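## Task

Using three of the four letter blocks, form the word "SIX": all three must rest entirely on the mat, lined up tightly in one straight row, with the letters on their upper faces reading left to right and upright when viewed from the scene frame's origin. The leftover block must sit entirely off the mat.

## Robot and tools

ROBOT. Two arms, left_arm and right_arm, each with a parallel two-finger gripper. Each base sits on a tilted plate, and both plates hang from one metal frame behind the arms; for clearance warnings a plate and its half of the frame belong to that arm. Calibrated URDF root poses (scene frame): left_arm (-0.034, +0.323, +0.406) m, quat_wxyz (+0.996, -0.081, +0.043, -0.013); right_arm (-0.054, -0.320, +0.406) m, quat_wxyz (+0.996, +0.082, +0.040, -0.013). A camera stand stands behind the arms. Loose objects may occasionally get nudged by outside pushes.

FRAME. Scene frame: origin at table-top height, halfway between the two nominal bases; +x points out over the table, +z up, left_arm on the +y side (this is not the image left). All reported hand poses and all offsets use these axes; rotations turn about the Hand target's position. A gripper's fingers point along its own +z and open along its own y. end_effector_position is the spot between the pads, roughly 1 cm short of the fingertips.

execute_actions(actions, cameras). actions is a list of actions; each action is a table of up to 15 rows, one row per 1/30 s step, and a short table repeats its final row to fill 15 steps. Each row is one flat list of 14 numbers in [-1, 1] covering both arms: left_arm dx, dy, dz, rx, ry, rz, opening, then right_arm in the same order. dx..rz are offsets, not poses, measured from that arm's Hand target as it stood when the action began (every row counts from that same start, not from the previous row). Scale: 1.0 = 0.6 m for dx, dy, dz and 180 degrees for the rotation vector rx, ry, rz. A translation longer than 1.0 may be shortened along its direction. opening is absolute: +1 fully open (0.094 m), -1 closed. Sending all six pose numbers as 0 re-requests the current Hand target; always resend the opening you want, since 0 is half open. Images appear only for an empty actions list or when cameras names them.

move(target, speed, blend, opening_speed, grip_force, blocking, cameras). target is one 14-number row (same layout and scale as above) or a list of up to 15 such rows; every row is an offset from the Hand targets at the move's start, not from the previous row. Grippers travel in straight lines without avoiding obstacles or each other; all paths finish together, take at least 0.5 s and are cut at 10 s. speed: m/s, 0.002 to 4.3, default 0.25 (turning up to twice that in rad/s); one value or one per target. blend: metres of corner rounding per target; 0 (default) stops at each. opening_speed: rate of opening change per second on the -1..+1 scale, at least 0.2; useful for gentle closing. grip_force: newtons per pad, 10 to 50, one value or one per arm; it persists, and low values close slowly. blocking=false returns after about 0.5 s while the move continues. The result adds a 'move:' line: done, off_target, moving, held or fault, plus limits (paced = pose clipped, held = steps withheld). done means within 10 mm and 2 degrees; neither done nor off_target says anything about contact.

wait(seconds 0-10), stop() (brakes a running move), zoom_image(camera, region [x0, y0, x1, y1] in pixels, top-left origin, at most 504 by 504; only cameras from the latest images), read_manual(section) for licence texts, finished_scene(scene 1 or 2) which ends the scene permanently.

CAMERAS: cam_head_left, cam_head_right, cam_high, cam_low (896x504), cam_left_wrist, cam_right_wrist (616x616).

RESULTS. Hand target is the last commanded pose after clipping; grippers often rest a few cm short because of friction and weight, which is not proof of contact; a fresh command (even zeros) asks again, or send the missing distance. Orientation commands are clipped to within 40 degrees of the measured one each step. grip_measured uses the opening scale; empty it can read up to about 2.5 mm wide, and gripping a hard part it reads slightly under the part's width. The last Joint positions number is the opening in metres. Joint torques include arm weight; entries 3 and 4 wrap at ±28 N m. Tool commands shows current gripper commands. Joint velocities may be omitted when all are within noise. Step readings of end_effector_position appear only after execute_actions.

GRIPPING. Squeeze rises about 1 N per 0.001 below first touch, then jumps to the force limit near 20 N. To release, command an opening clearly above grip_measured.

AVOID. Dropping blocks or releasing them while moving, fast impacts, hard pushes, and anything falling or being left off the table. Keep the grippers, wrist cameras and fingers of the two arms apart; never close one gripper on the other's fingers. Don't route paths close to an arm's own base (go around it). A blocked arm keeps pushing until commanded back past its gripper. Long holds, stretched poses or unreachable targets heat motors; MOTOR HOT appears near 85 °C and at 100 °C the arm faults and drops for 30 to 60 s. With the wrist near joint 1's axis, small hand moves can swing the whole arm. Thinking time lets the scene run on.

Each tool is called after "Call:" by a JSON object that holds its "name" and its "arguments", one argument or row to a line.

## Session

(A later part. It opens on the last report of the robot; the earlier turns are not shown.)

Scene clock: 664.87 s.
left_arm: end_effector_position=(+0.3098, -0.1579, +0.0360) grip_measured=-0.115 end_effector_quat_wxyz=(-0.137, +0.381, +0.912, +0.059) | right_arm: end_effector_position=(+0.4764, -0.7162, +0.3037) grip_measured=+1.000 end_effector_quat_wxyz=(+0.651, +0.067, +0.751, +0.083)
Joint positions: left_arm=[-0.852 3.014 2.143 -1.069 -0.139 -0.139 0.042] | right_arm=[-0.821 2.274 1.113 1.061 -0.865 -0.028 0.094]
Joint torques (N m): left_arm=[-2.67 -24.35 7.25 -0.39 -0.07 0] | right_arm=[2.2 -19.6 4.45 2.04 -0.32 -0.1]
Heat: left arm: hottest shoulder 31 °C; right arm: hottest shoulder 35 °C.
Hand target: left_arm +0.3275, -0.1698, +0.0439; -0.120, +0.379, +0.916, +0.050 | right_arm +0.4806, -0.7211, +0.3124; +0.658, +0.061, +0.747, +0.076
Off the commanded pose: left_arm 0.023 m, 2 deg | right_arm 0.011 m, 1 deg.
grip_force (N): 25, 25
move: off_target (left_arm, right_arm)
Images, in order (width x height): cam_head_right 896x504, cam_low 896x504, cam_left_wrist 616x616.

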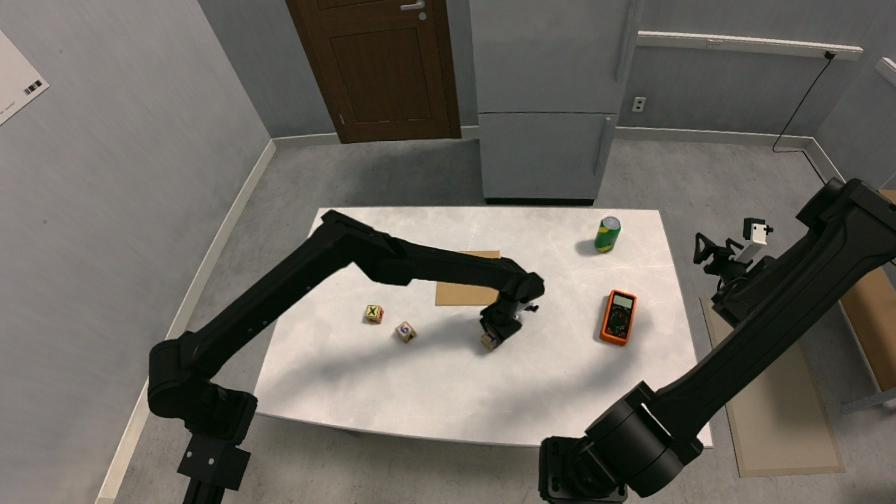

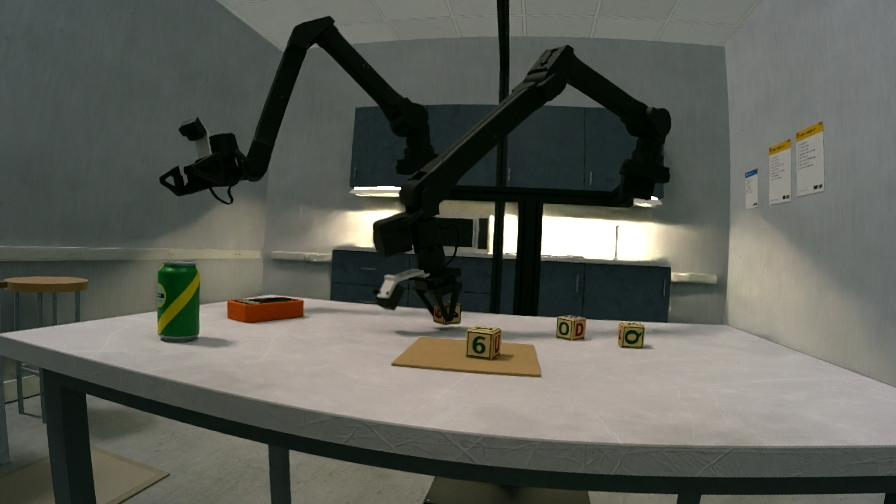

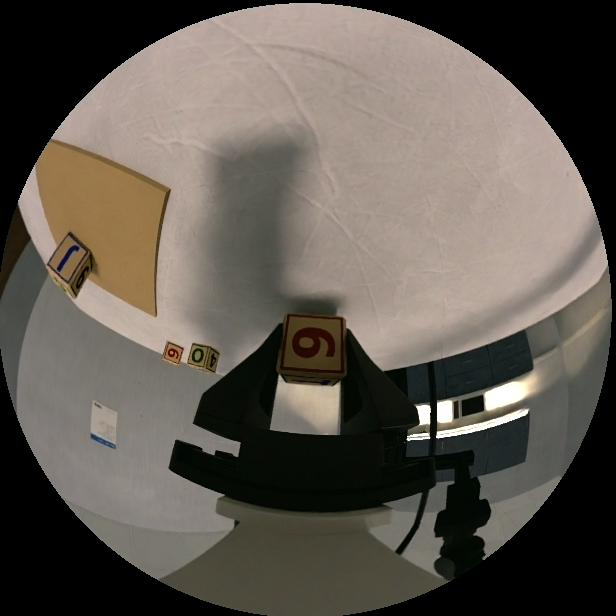

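Call:
{"name": "move", "arguments": {
  "target": [0, 0, -0.019, 0, 0, 0, -0.3, 0, 0, 0, 0, 0, 0, 1],
  "speed": 0.05,
  "cameras": ["cam_low"]
}}

Call:
{"name": "zoom_image", "arguments": {
  "camera": "cam_low",
  "region": [410, 270, 480, 340]
}}

Scene clock: 673.30 s.
left_arm: end_effector_position=(+0.3127, -0.1616, +0.0307) grip_measured=-0.115 end_effector_quat_wxyz=(-0.133, +0.380, +0.914, +0.057) | right_arm: end_effector_position=(+0.4764, -0.7162, +0.3037) grip_measured=+1.000 end_effector_quat_wxyz=(+0.651, +0.067, +0.751, +0.083)
Joint positions: left_arm=[-0.85 3.032 2.17 -1.069 -0.14 -0.139 0.042] | right_arm=[-0.821 2.274 1.113 1.061 -0.865 -0.028 0.094]
Joint torques (N m): left_arm=[-2.49 -24.41 7.38 -0.4 -0.08 0.03] | right_arm=[2.2 -19.19 4.41 2.13 -0.31 -0.06]
Heat: left arm: hottest shoulder 32 °C; right arm: hottest shoulder 35 °C.
Hand target: left_arm +0.3275, -0.1698, +0.0325; -0.120, +0.379, +0.916, +0.050 | right_arm +0.4806, -0.7211, +0.3124; +0.658, +0.061, +0.747, +0.076
Off the commanded pose: left_arm 0.017 m, 2 deg | right_arm 0.011 m, 1 deg.
grip_force (N): 25, 25
move: off_target (left_arm, right_arm)
Images, in order (width x height): cam_low 896x504.

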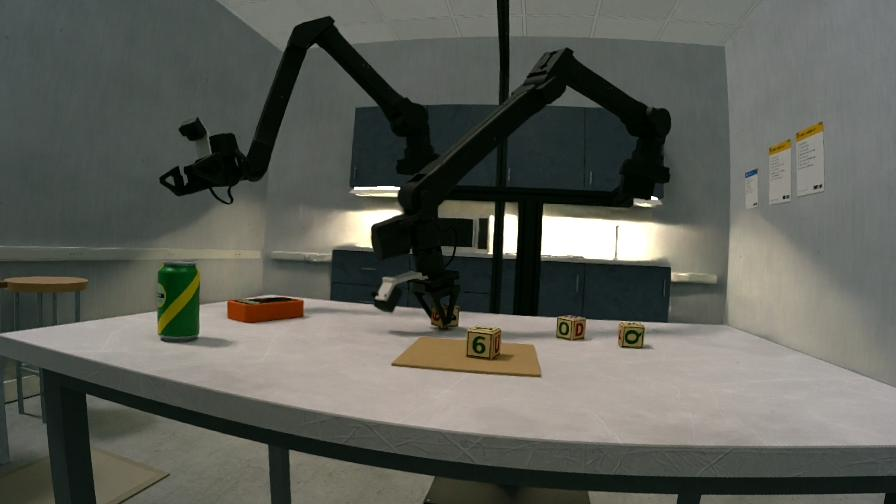

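Scaled by 7.200 from the camera's 896x504 image, which has a finer 1280x720 frame.

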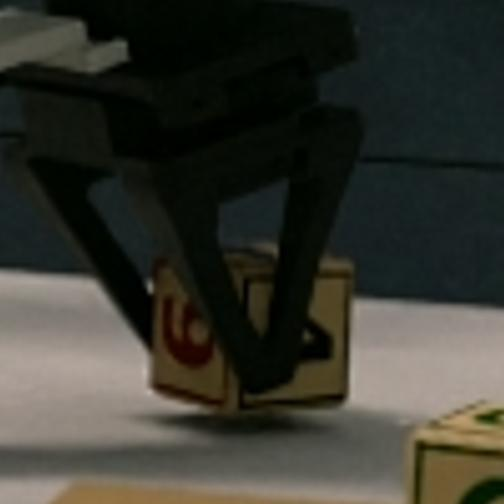

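Call:
{"name": "move", "arguments": {
  "target": [0, 0, -0.0117, 0, 0, 0, -0.3, 0, 0, 0, 0, 0, 0, 1],
  "speed": 0.05,
  "cameras": ["cam_low"]
}}

Call:
{"name": "zoom_image", "arguments": {
  "camera": "cam_low",
  "region": [410, 270, 480, 340]
}}

Scene clock: 680.17 s.
left_arm: end_effector_position=(+0.3135, -0.1623, +0.0248) grip_measured=-0.115 end_effector_quat_wxyz=(-0.132, +0.379, +0.914, +0.057) | right_arm: end_effector_position=(+0.4764, -0.7162, +0.3037) grip_measured=+1.000 end_effector_quat_wxyz=(+0.651, +0.067, +0.751, +0.083)
Joint positions: left_arm=[-0.849 3.048 2.189 -1.069 -0.14 -0.139 0.042] | right_arm=[-0.821 2.274 1.113 1.061 -0.865 -0.028 0.094]
Joint torques (N m): left_arm=[-2.55 -23.53 7.51 -0.4 -0.08 0.05] | right_arm=[2.32 -19.37 4.51 2.1 -0.32 -0.12]
Heat: left arm: hottest shoulder 32 °C; right arm: hottest shoulder 35 °C.
Hand target: left_arm +0.3275, -0.1699, +0.0255; -0.120, +0.379, +0.916, +0.050 | right_arm +0.4806, -0.7211, +0.3124; +0.658, +0.061, +0.747, +0.076
Off the commanded pose: left_arm 0.016 m, 2 deg | right_arm 0.011 m, 1 deg.
grip_force (N): 25, 25
move: off_target (left_arm, right_arm)
Images, in order (width x height): cam_low 896x504.

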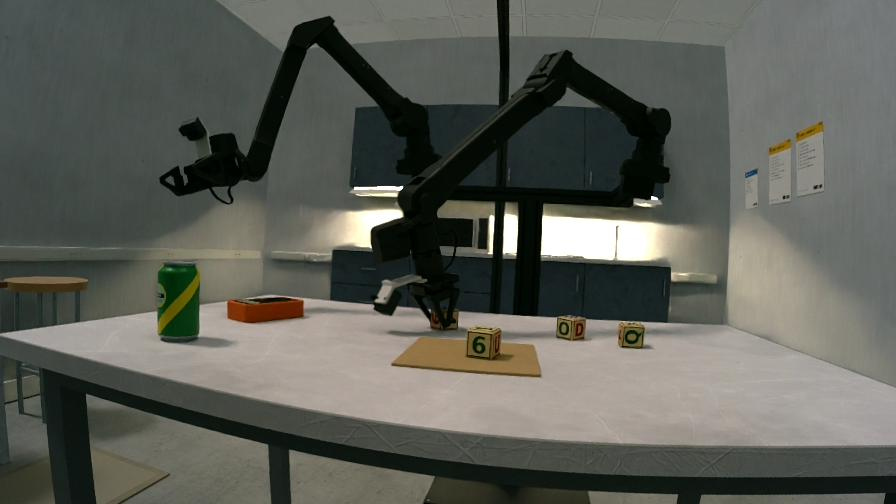

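Scaled by 7.200 from the camera's 896x504 image, which has a finer 1280x720 frame.

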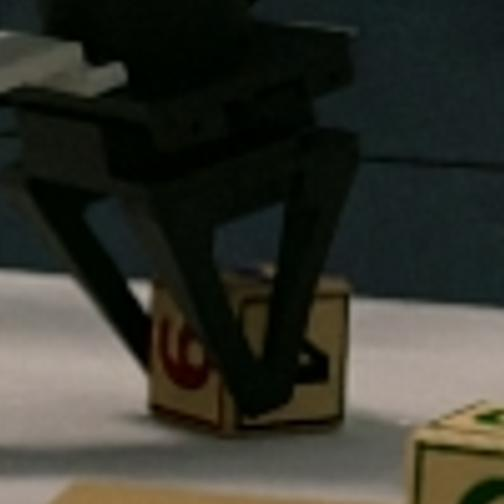

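Call:
{"name": "move", "arguments": {
  "target": [
    [0, 0, -0.004, 0, 0, 0, -0.3, 0, 0, 0, 0, 0, 0, 1],
    [0, 0, -0.004, 0, 0, 0, 0.5, 0, 0, 0, 0, 0, 0, 1],
    [0, 0, 0.03, 0, 0, 0, 0.5, 0, 0, 0, 0, 0, 0, 1],
    [0, 0, 0.25, -0.0589, -0.0589, 0, 1, 0, 0, 0, 0, 0, 0, 1]
  ],
  "speed": [0.05, 0.1, 0.1, 0.25],
  "opening_speed": 1,
  "cameras": ["all"]
}}

Scene clock: 695.53 s.
left_arm: end_effector_position=(+0.3267, -0.1635, +0.1718) grip_measured=+0.996 end_effector_quat_wxyz=(-0.009, +0.380, +0.925, +0.004) | right_arm: end_effector_position=(+0.4764, -0.7162, +0.3037) grip_measured=+1.000 end_effector_quat_wxyz=(+0.651, +0.067, +0.751, +0.083)
Joint positions: left_arm=[-0.882 2.585 1.662 -0.741 -0.164 -0.139 0.094] | right_arm=[-0.821 2.274 1.113 1.061 -0.865 -0.028 0.094]
Joint torques (N m): left_arm=[-3.66 -23.47 4.78 0.68 -0.11 -0.05] | right_arm=[2.26 -19.19 4.3 2.04 -0.32 -0.1]
Heat: left arm: hottest shoulder 33 °C; right arm: hottest shoulder 35 °C.
Hand target: left_arm +0.3275, -0.1700, +0.1755; +0.000, +0.382, +0.924, +0.000 | right_arm +0.4806, -0.7211, +0.3124; +0.658, +0.061, +0.747, +0.076
Off the commanded pose: left_arm 0.007 m, 1 deg | right_arm 0.011 m, 1 deg.
grip_force (N): 25, 25
move: off_target (right_arm); target 2's new opening was sent with left_arm's hand 0.014 m and 1 deg from that target

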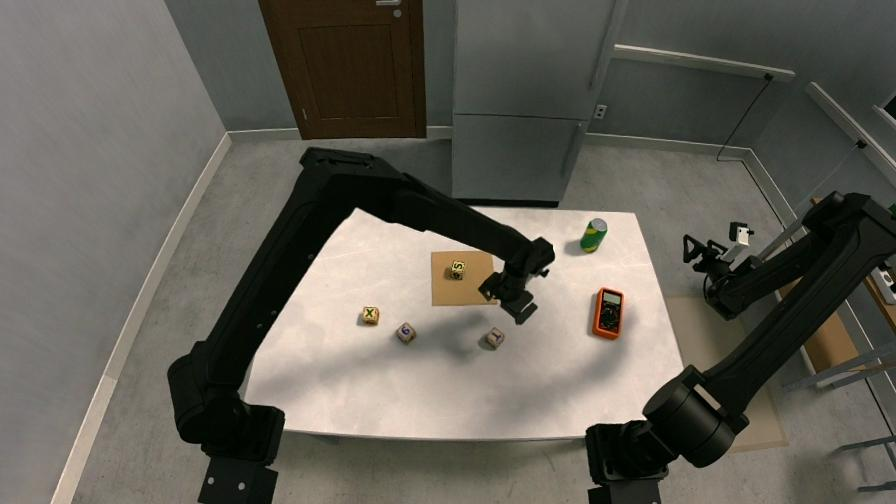

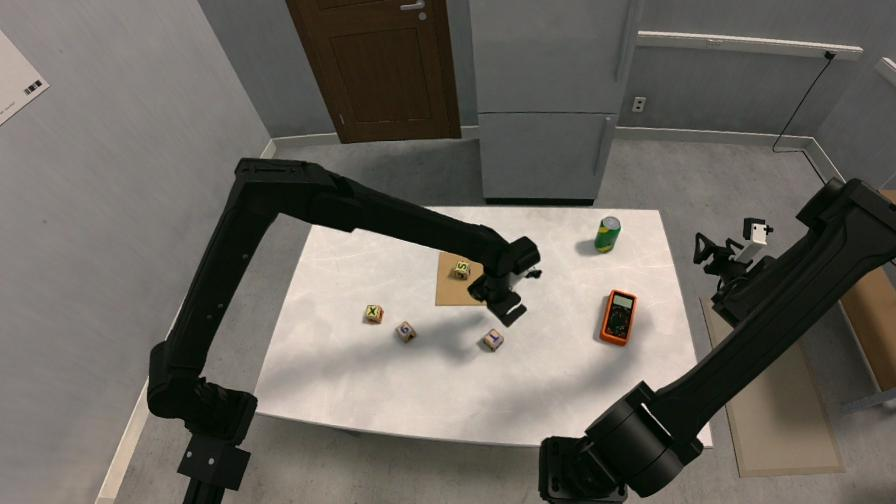

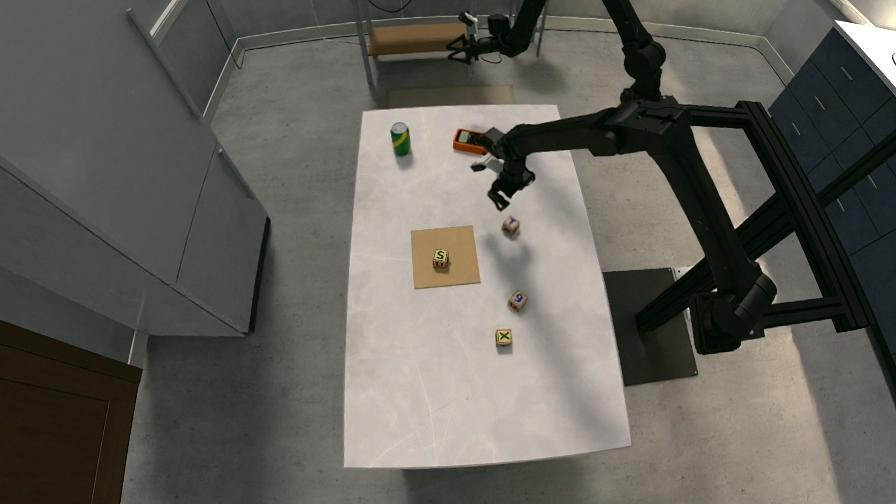

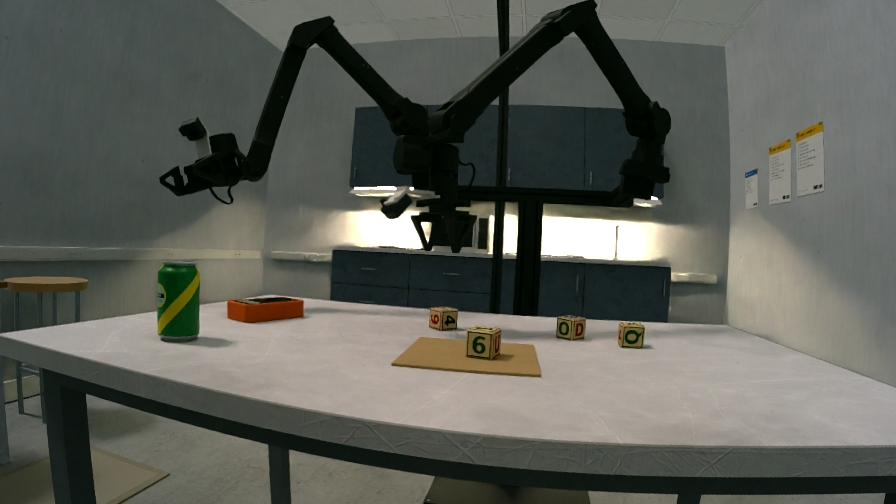

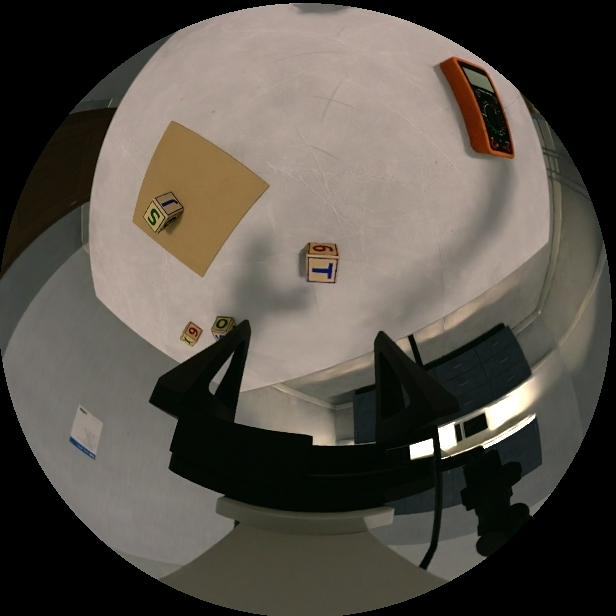

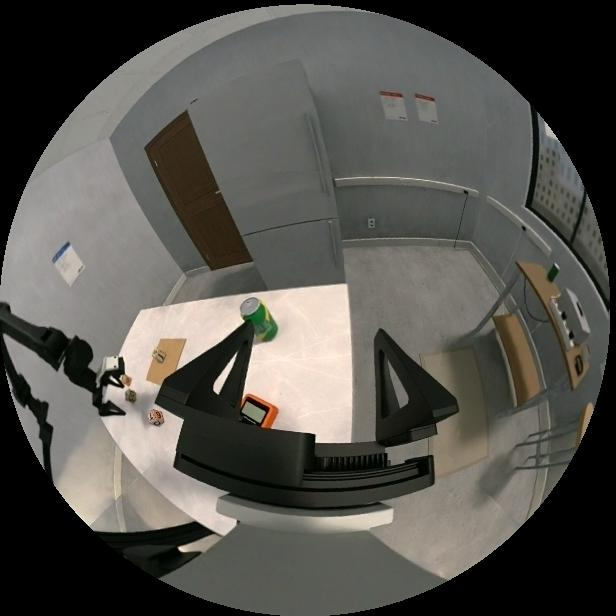

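Call:
{"name": "move", "arguments": {
  "target": [-0.0158, 0.43, -0.0175, 0, 0, 0, 1, 0, 0, 0, 0, 0, 0, 1],
  "speed": 0.3,
  "cameras": ["cam_left_wrist", "cam_head_right", "cam_low", "cam_high"]
}}

Call:
{"name": "zoom_image", "arguments": {
  "camera": "cam_left_wrist",
  "region": [230, 180, 390, 340]
}}

Scene clock: 724.17 s.
left_arm: end_effector_position=(+0.3083, +0.0922, +0.1550) grip_measured=+0.997 end_effector_quat_wxyz=(-0.016, +0.378, +0.926, +0.005) | right_arm: end_effector_position=(+0.4764, -0.7162, +0.3037) grip_measured=+1.000 end_effector_quat_wxyz=(+0.651, +0.067, +0.751, +0.083)
Joint positions: left_arm=[-0.532 2.318 0.99 -0.288 -0.186 0.209 0.094] | right_arm=[-0.821 2.274 1.113 1.061 -0.865 -0.028 0.094]
Joint torques (N m): left_arm=[-2.32 -19.49 1.55 0.62 0.15 0.13] | right_arm=[1.79 -19.25 4.42 1.98 -0.3 -0.09]
Motor temperatures (°C): left_arm=[29 35 32 27 28 25 28] | right_arm=[28 35 29 27 28 27 27]
Heat: left arm: hottest shoulder 35 °C; right arm: hottest shoulder 35 °C.
Hand target: left_arm +0.3180, +0.0879, +0.1651; +0.000, +0.382, +0.924, +0.000 | right_arm +0.4806, -0.7211, +0.3124; +0.658, +0.061, +0.747, +0.076
Off the commanded pose: left_arm 0.015 m, 2 deg | right_arm 0.011 m, 1 deg.
grip_force (N): 25, 25
move: off_target (left_arm, right_arm)
Images, in order (width x height): cam_head_right 896x504, cam_high 896x504, cam_low 896x504, cam_left_wrist 616x616.

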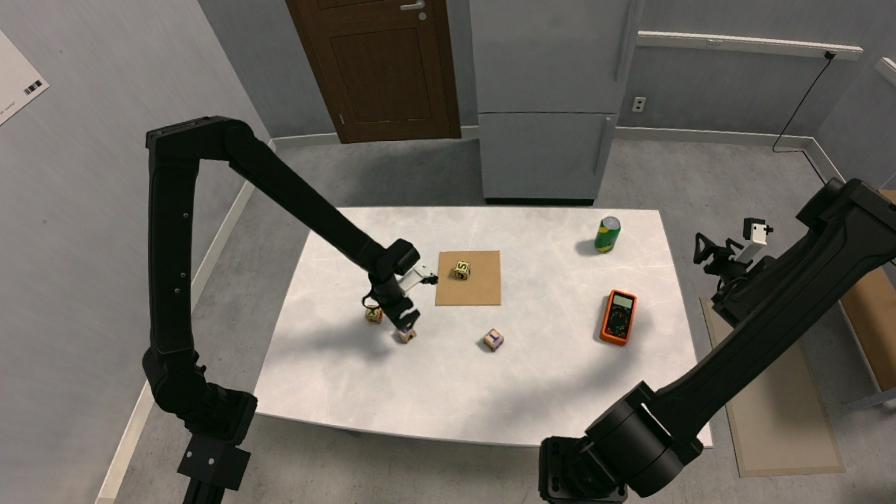

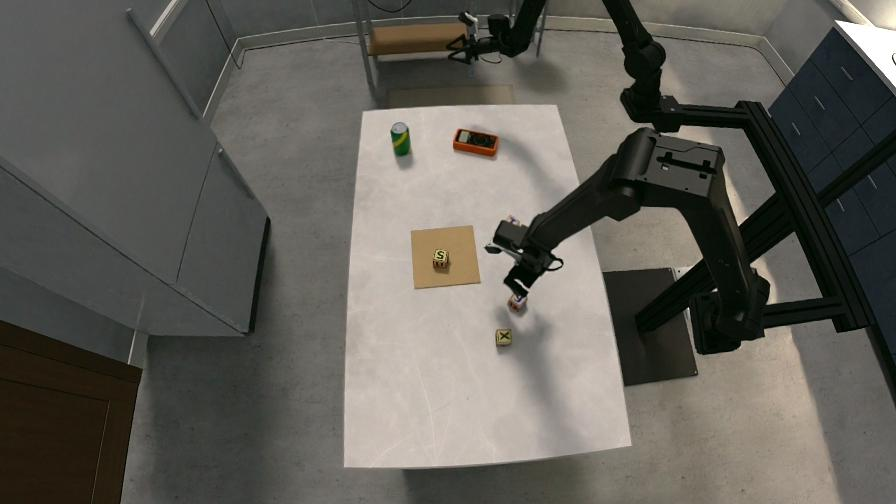

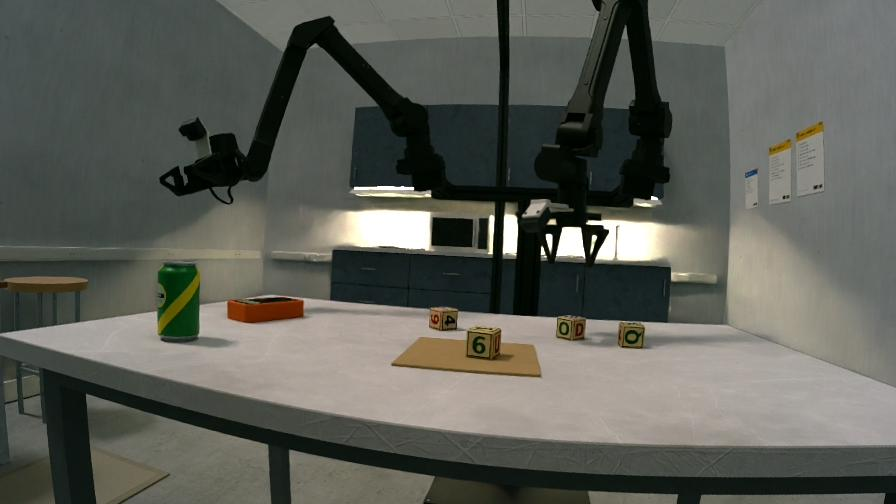

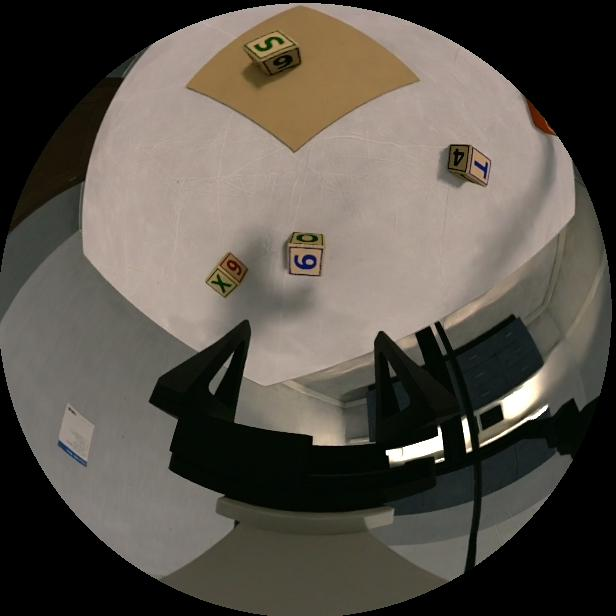

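Scaled by 3.150 from the camera's 616x616 image, which has a finer 880x880 frame.

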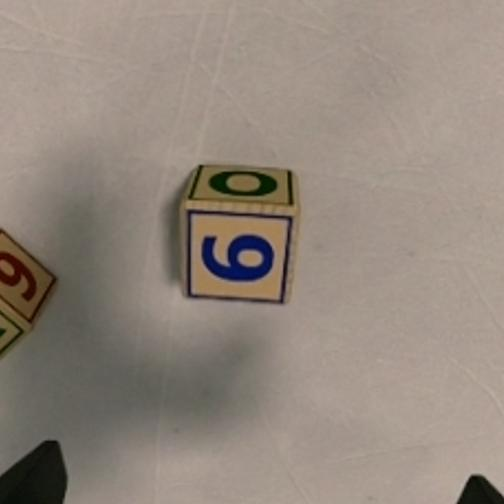

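Call:
{"name": "move", "arguments": {
  "target": [0.029, 0.0052, -0.1318, 0.0903, 0.0903, 0, 1, 0, 0, 0, 0, 0, 0, 1],
  "speed": 0.2,
  "cameras": ["cam_left_wrist", "cam_head_right", "cam_low"]
}}

Call:
{"name": "zoom_image", "arguments": {
  "camera": "cam_head_right",
  "region": [360, 280, 450, 355]
}}

Call:
{"name": "zoom_image", "arguments": {
  "camera": "cam_low",
  "region": [520, 270, 620, 350]
}}

Scene clock: 791.73 s.
left_arm: end_effector_position=(+0.3295, +0.0899, +0.0884) grip_measured=+0.997 end_effector_quat_wxyz=(-0.183, +0.385, +0.902, +0.074) | right_arm: end_effector_position=(+0.4764, -0.7162, +0.3037) grip_measured=+1.000 end_effector_quat_wxyz=(+0.651, +0.067, +0.751, +0.083)
Joint positions: left_arm=[-0.514 2.621 1.427 -0.783 -0.264 0.177 0.094] | right_arm=[-0.821 2.274 1.113 1.061 -0.865 -0.028 0.094]
Joint torques (N m): left_arm=[-2.14 -19.08 3.74 -1.21 -0.12 -0.22] | right_arm=[1.79 -19.31 4.37 1.99 -0.31 -0.11]
Heat: left arm: hottest shoulder 34 °C; right arm: hottest shoulder 36 °C.
Hand target: left_arm +0.3353, +0.0911, +0.0859; -0.184, +0.374, +0.906, +0.076 | right_arm +0.4806, -0.7211, +0.3124; +0.658, +0.061, +0.747, +0.076
Off the commanded pose: left_arm 0.007 m, 1 deg | right_arm 0.011 m, 1 deg.
grip_force (N): 25, 25
move: off_target (right_arm)
Images, in order (width x height): cam_head_right 896x504, cam_low 896x504, cam_left_wrist 616x616.

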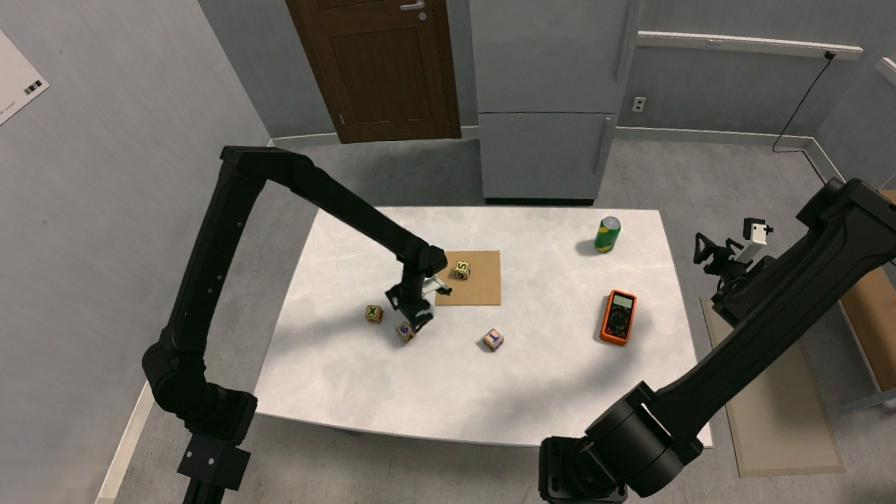

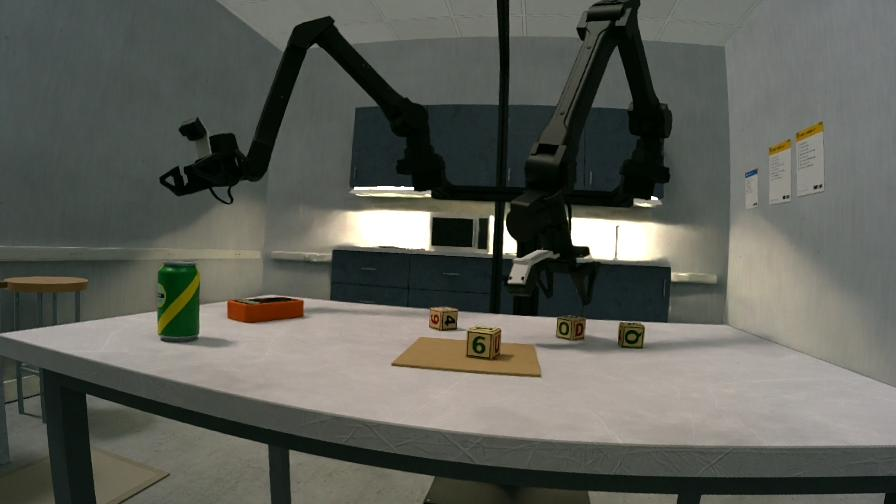

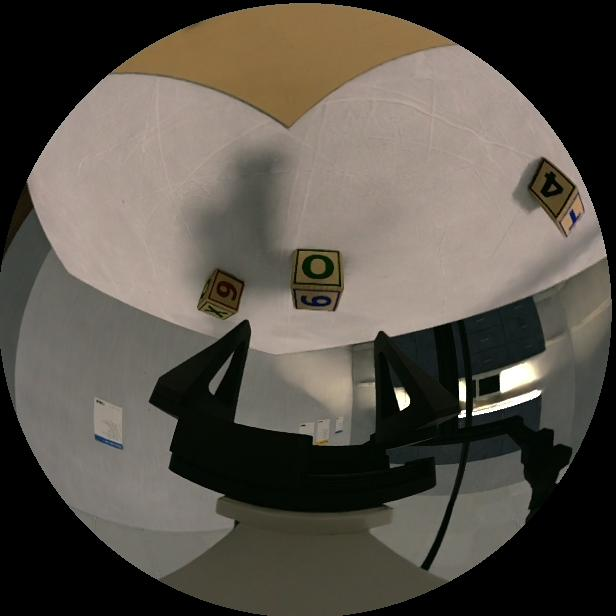

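Scaled by 5.600 from the camera's 896x504 image, which has a finer 1280x720 frame.

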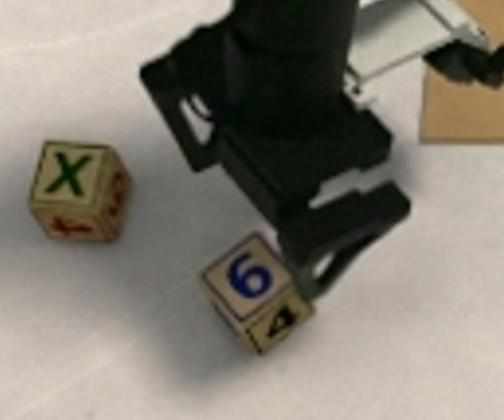

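Scaled by 5.040 from the camera's 896x504 image, which has a finer 1280x720 frame.

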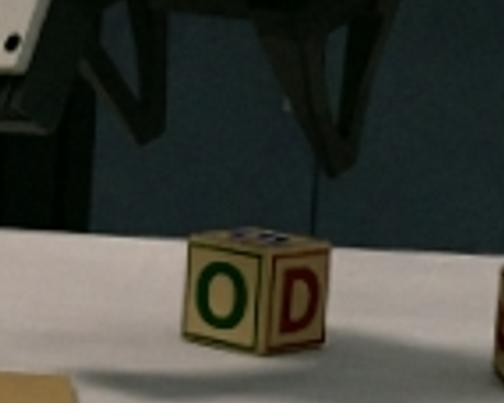

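Call:
{"name": "move", "arguments": {
  "target": [-0.0063, 0.009, -0.0907, 0, 0, 0, 1, 0, 0, 0, 0, 0, 0, 1],
  "speed": 0.12,
  "cameras": ["cam_left_wrist", "cam_head_right", "cam_low"]
}}

Call:
{"name": "zoom_image", "arguments": {
  "camera": "cam_head_right",
  "region": [360, 280, 450, 355]
}}

Call:
{"name": "zoom_image", "arguments": {
  "camera": "cam_low",
  "region": [520, 270, 620, 350]
}}

Scene clock: 811.03 s.
left_arm: end_effector_position=(+0.3209, +0.0986, +0.0340) grip_measured=+0.997 end_effector_quat_wxyz=(-0.194, +0.375, +0.903, +0.078) | right_arm: end_effector_position=(+0.4764, -0.7162, +0.3037) grip_measured=+1.000 end_effector_quat_wxyz=(+0.651, +0.067, +0.751, +0.083)
Joint positions: left_arm=[-0.487 2.751 1.5 -0.746 -0.274 0.177 0.094] | right_arm=[-0.821 2.274 1.113 1.061 -0.865 -0.028 0.094]
Joint torques (N m): left_arm=[-2.26 -20.48 3 -0.23 -0.12 0.04] | right_arm=[2.43 -19.37 4.41 2.06 -0.32 -0.08]
Heat: left arm: hottest shoulder 34 °C; right arm: hottest shoulder 36 °C.
Hand target: left_arm +0.3314, +0.0966, +0.0315; -0.184, +0.374, +0.906, +0.076 | right_arm +0.4806, -0.7211, +0.3124; +0.658, +0.061, +0.747, +0.076
Off the commanded pose: left_arm 0.011 m, 1 deg | right_arm 0.011 m, 1 deg.
grip_force (N): 25, 25
move: off_target (left_arm, right_arm)
Images, in order (width x height): cam_head_right 896x504, cam_low 896x504, cam_left_wrist 616x616.

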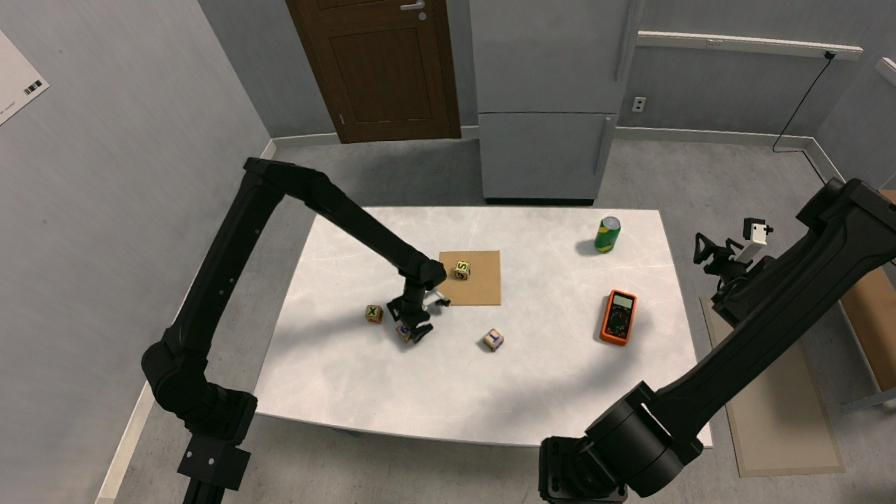

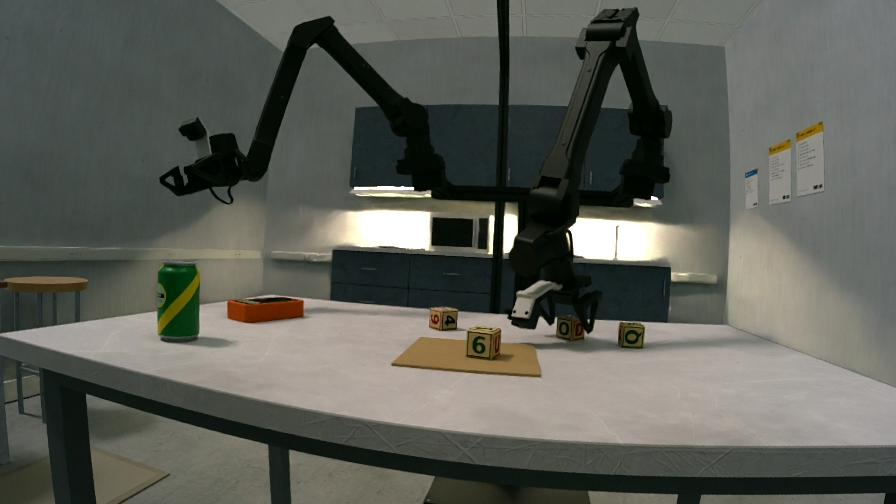

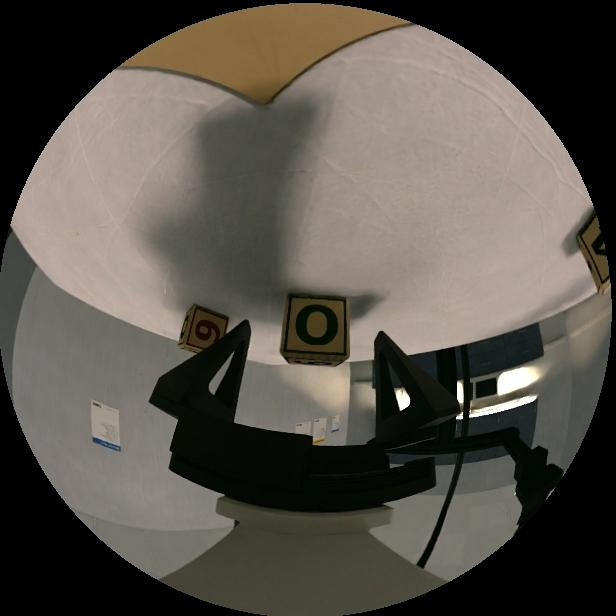

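Scaled by 5.600 from the camera's 896x504 image, which has a finer 1280x720 frame.

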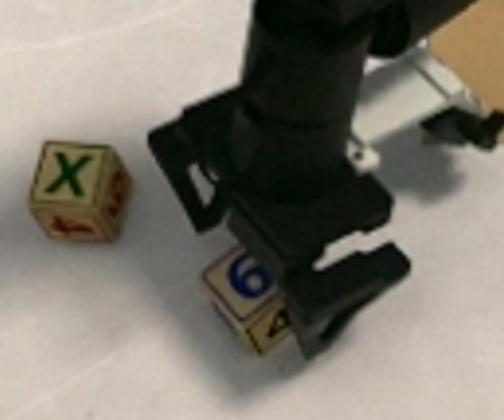

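Scaled by 5.040 from the camera's 896x504 image, which has a finer 1280x720 frame.

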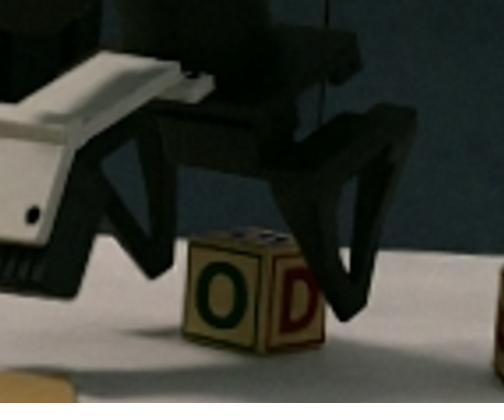

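Call:
{"name": "move", "arguments": {
  "target": [0.0055, -0.005, -0.0105, 0, 0, 0, 1, 0, 0, 0, 0, 0, 0, 1],
  "speed": 0.06,
  "cameras": ["cam_left_wrist", "cam_head_right", "cam_low"]
}}

Call:
{"name": "zoom_image", "arguments": {
  "camera": "cam_head_right",
  "region": [360, 280, 450, 355]
}}

Call:
{"name": "zoom_image", "arguments": {
  "camera": "cam_low",
  "region": [490, 270, 620, 350]
}}

Scene clock: 826.23 s.
left_arm: end_effector_position=(+0.3283, +0.0936, +0.0301) grip_measured=+0.997 end_effector_quat_wxyz=(-0.188, +0.374, +0.905, +0.077) | right_arm: end_effector_position=(+0.4764, -0.7162, +0.3037) grip_measured=+1.000 end_effector_quat_wxyz=(+0.651, +0.067, +0.751, +0.083)
Joint positions: left_arm=[-0.487 2.762 1.525 -0.746 -0.274 0.177 0.094] | right_arm=[-0.821 2.274 1.113 1.061 -0.865 -0.028 0.094]
Joint torques (N m): left_arm=[-2.26 -19.14 3.28 -0.53 -0.12 0.04] | right_arm=[2.49 -19.84 4.45 2.06 -0.32 -0.08]
Heat: left arm: hottest shoulder 32 °C; right arm: hottest shoulder 36 °C.
Hand target: left_arm +0.3349, +0.0935, +0.0253; -0.184, +0.374, +0.906, +0.076 | right_arm +0.4806, -0.7211, +0.3124; +0.658, +0.061, +0.747, +0.076
Off the commanded pose: left_arm 0.008 m, 0 deg | right_arm 0.011 m, 1 deg.
grip_force (N): 25, 25
move: off_target (right_arm)
Images, in order (width x height): cam_head_right 896x504, cam_low 896x504, cam_left_wrist 616x616.

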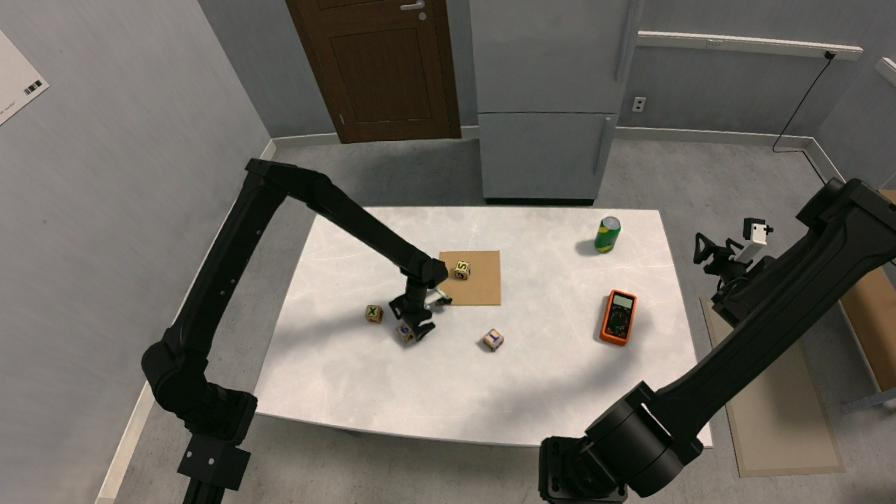

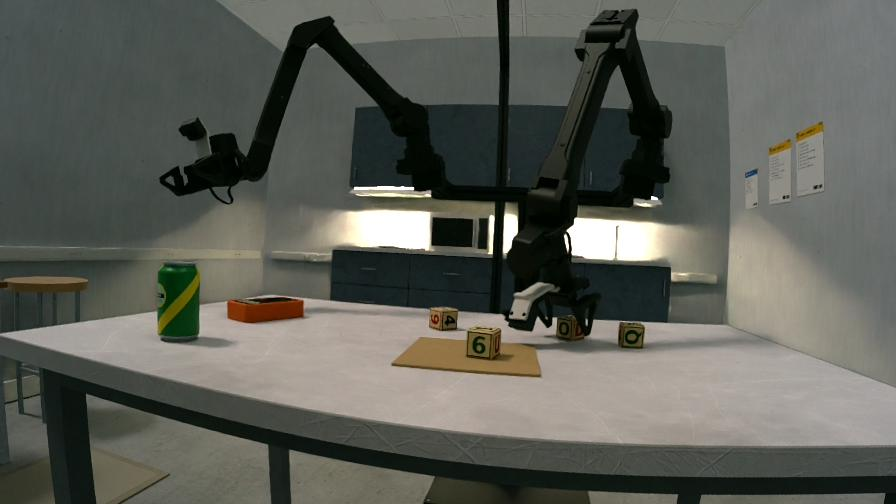

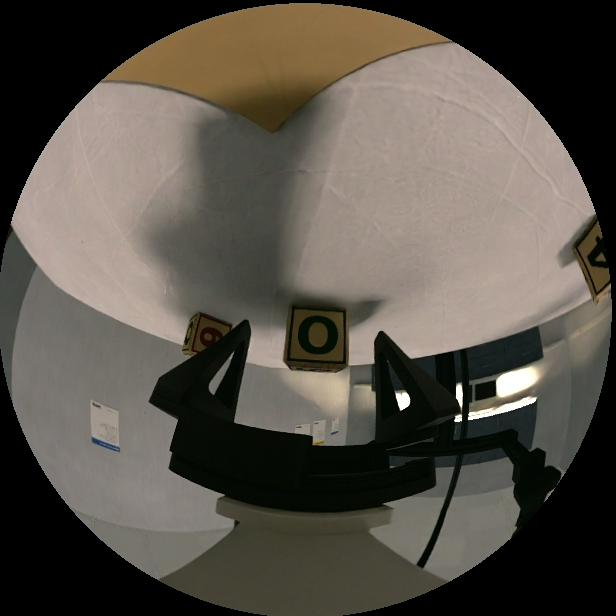

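Scaled by 5.600 from the camera's 896x504 image, which has a finer 1280x720 frame.

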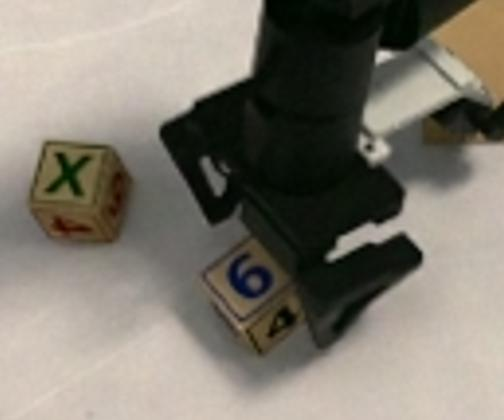

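Scaled by 3.877 from the camera's 896x504 image, which has a finer 1280x720 frame.

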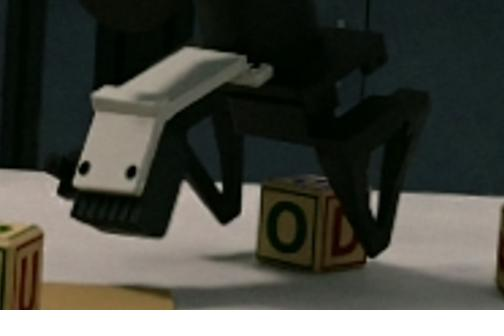

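Call:
{"name": "move", "arguments": {
  "target": [-0.003, 0.003, -0.003, 0, 0, 0, -0.3, 0, 0, 0, 0, 0, 0, 1],
  "opening_speed": 0.7,
  "speed": 0.05,
  "cameras": ["cam_left_wrist"]
}}

Scene clock: 843.23 s.
left_arm: end_effector_position=(+0.3281, +0.0939, +0.0298) grip_measured=-0.116 end_effector_quat_wxyz=(-0.188, +0.374, +0.905, +0.078) | right_arm: end_effector_position=(+0.4764, -0.7162, +0.3037) grip_measured=+1.000 end_effector_quat_wxyz=(+0.651, +0.067, +0.751, +0.083)
Joint positions: left_arm=[-0.487 2.763 1.525 -0.746 -0.275 0.177 0.042] | right_arm=[-0.821 2.274 1.113 1.061 -0.865 -0.028 0.094]
Joint torques (N m): left_arm=[-2.08 -19.14 2.86 -0.2 -0.12 0.06] | right_arm=[2.43 -19.55 4.34 2 -0.33 -0.09]
Heat: left arm: hottest shoulder 33 °C; right arm: hottest shoulder 36 °C.
Hand target: left_arm +0.3330, +0.0953, +0.0235; -0.184, +0.374, +0.906, +0.076 | right_arm +0.4806, -0.7211, +0.3124; +0.658, +0.061, +0.747, +0.076
Off the commanded pose: left_arm 0.008 m, 1 deg | right_arm 0.011 m, 1 deg.
grip_force (N): 25, 25
move: off_target (right_arm)
Images, in order (width x height): cam_left_wrist 616x616.

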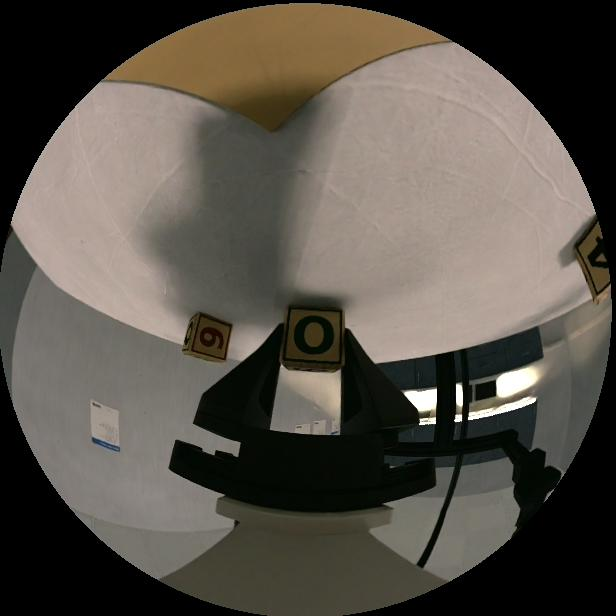

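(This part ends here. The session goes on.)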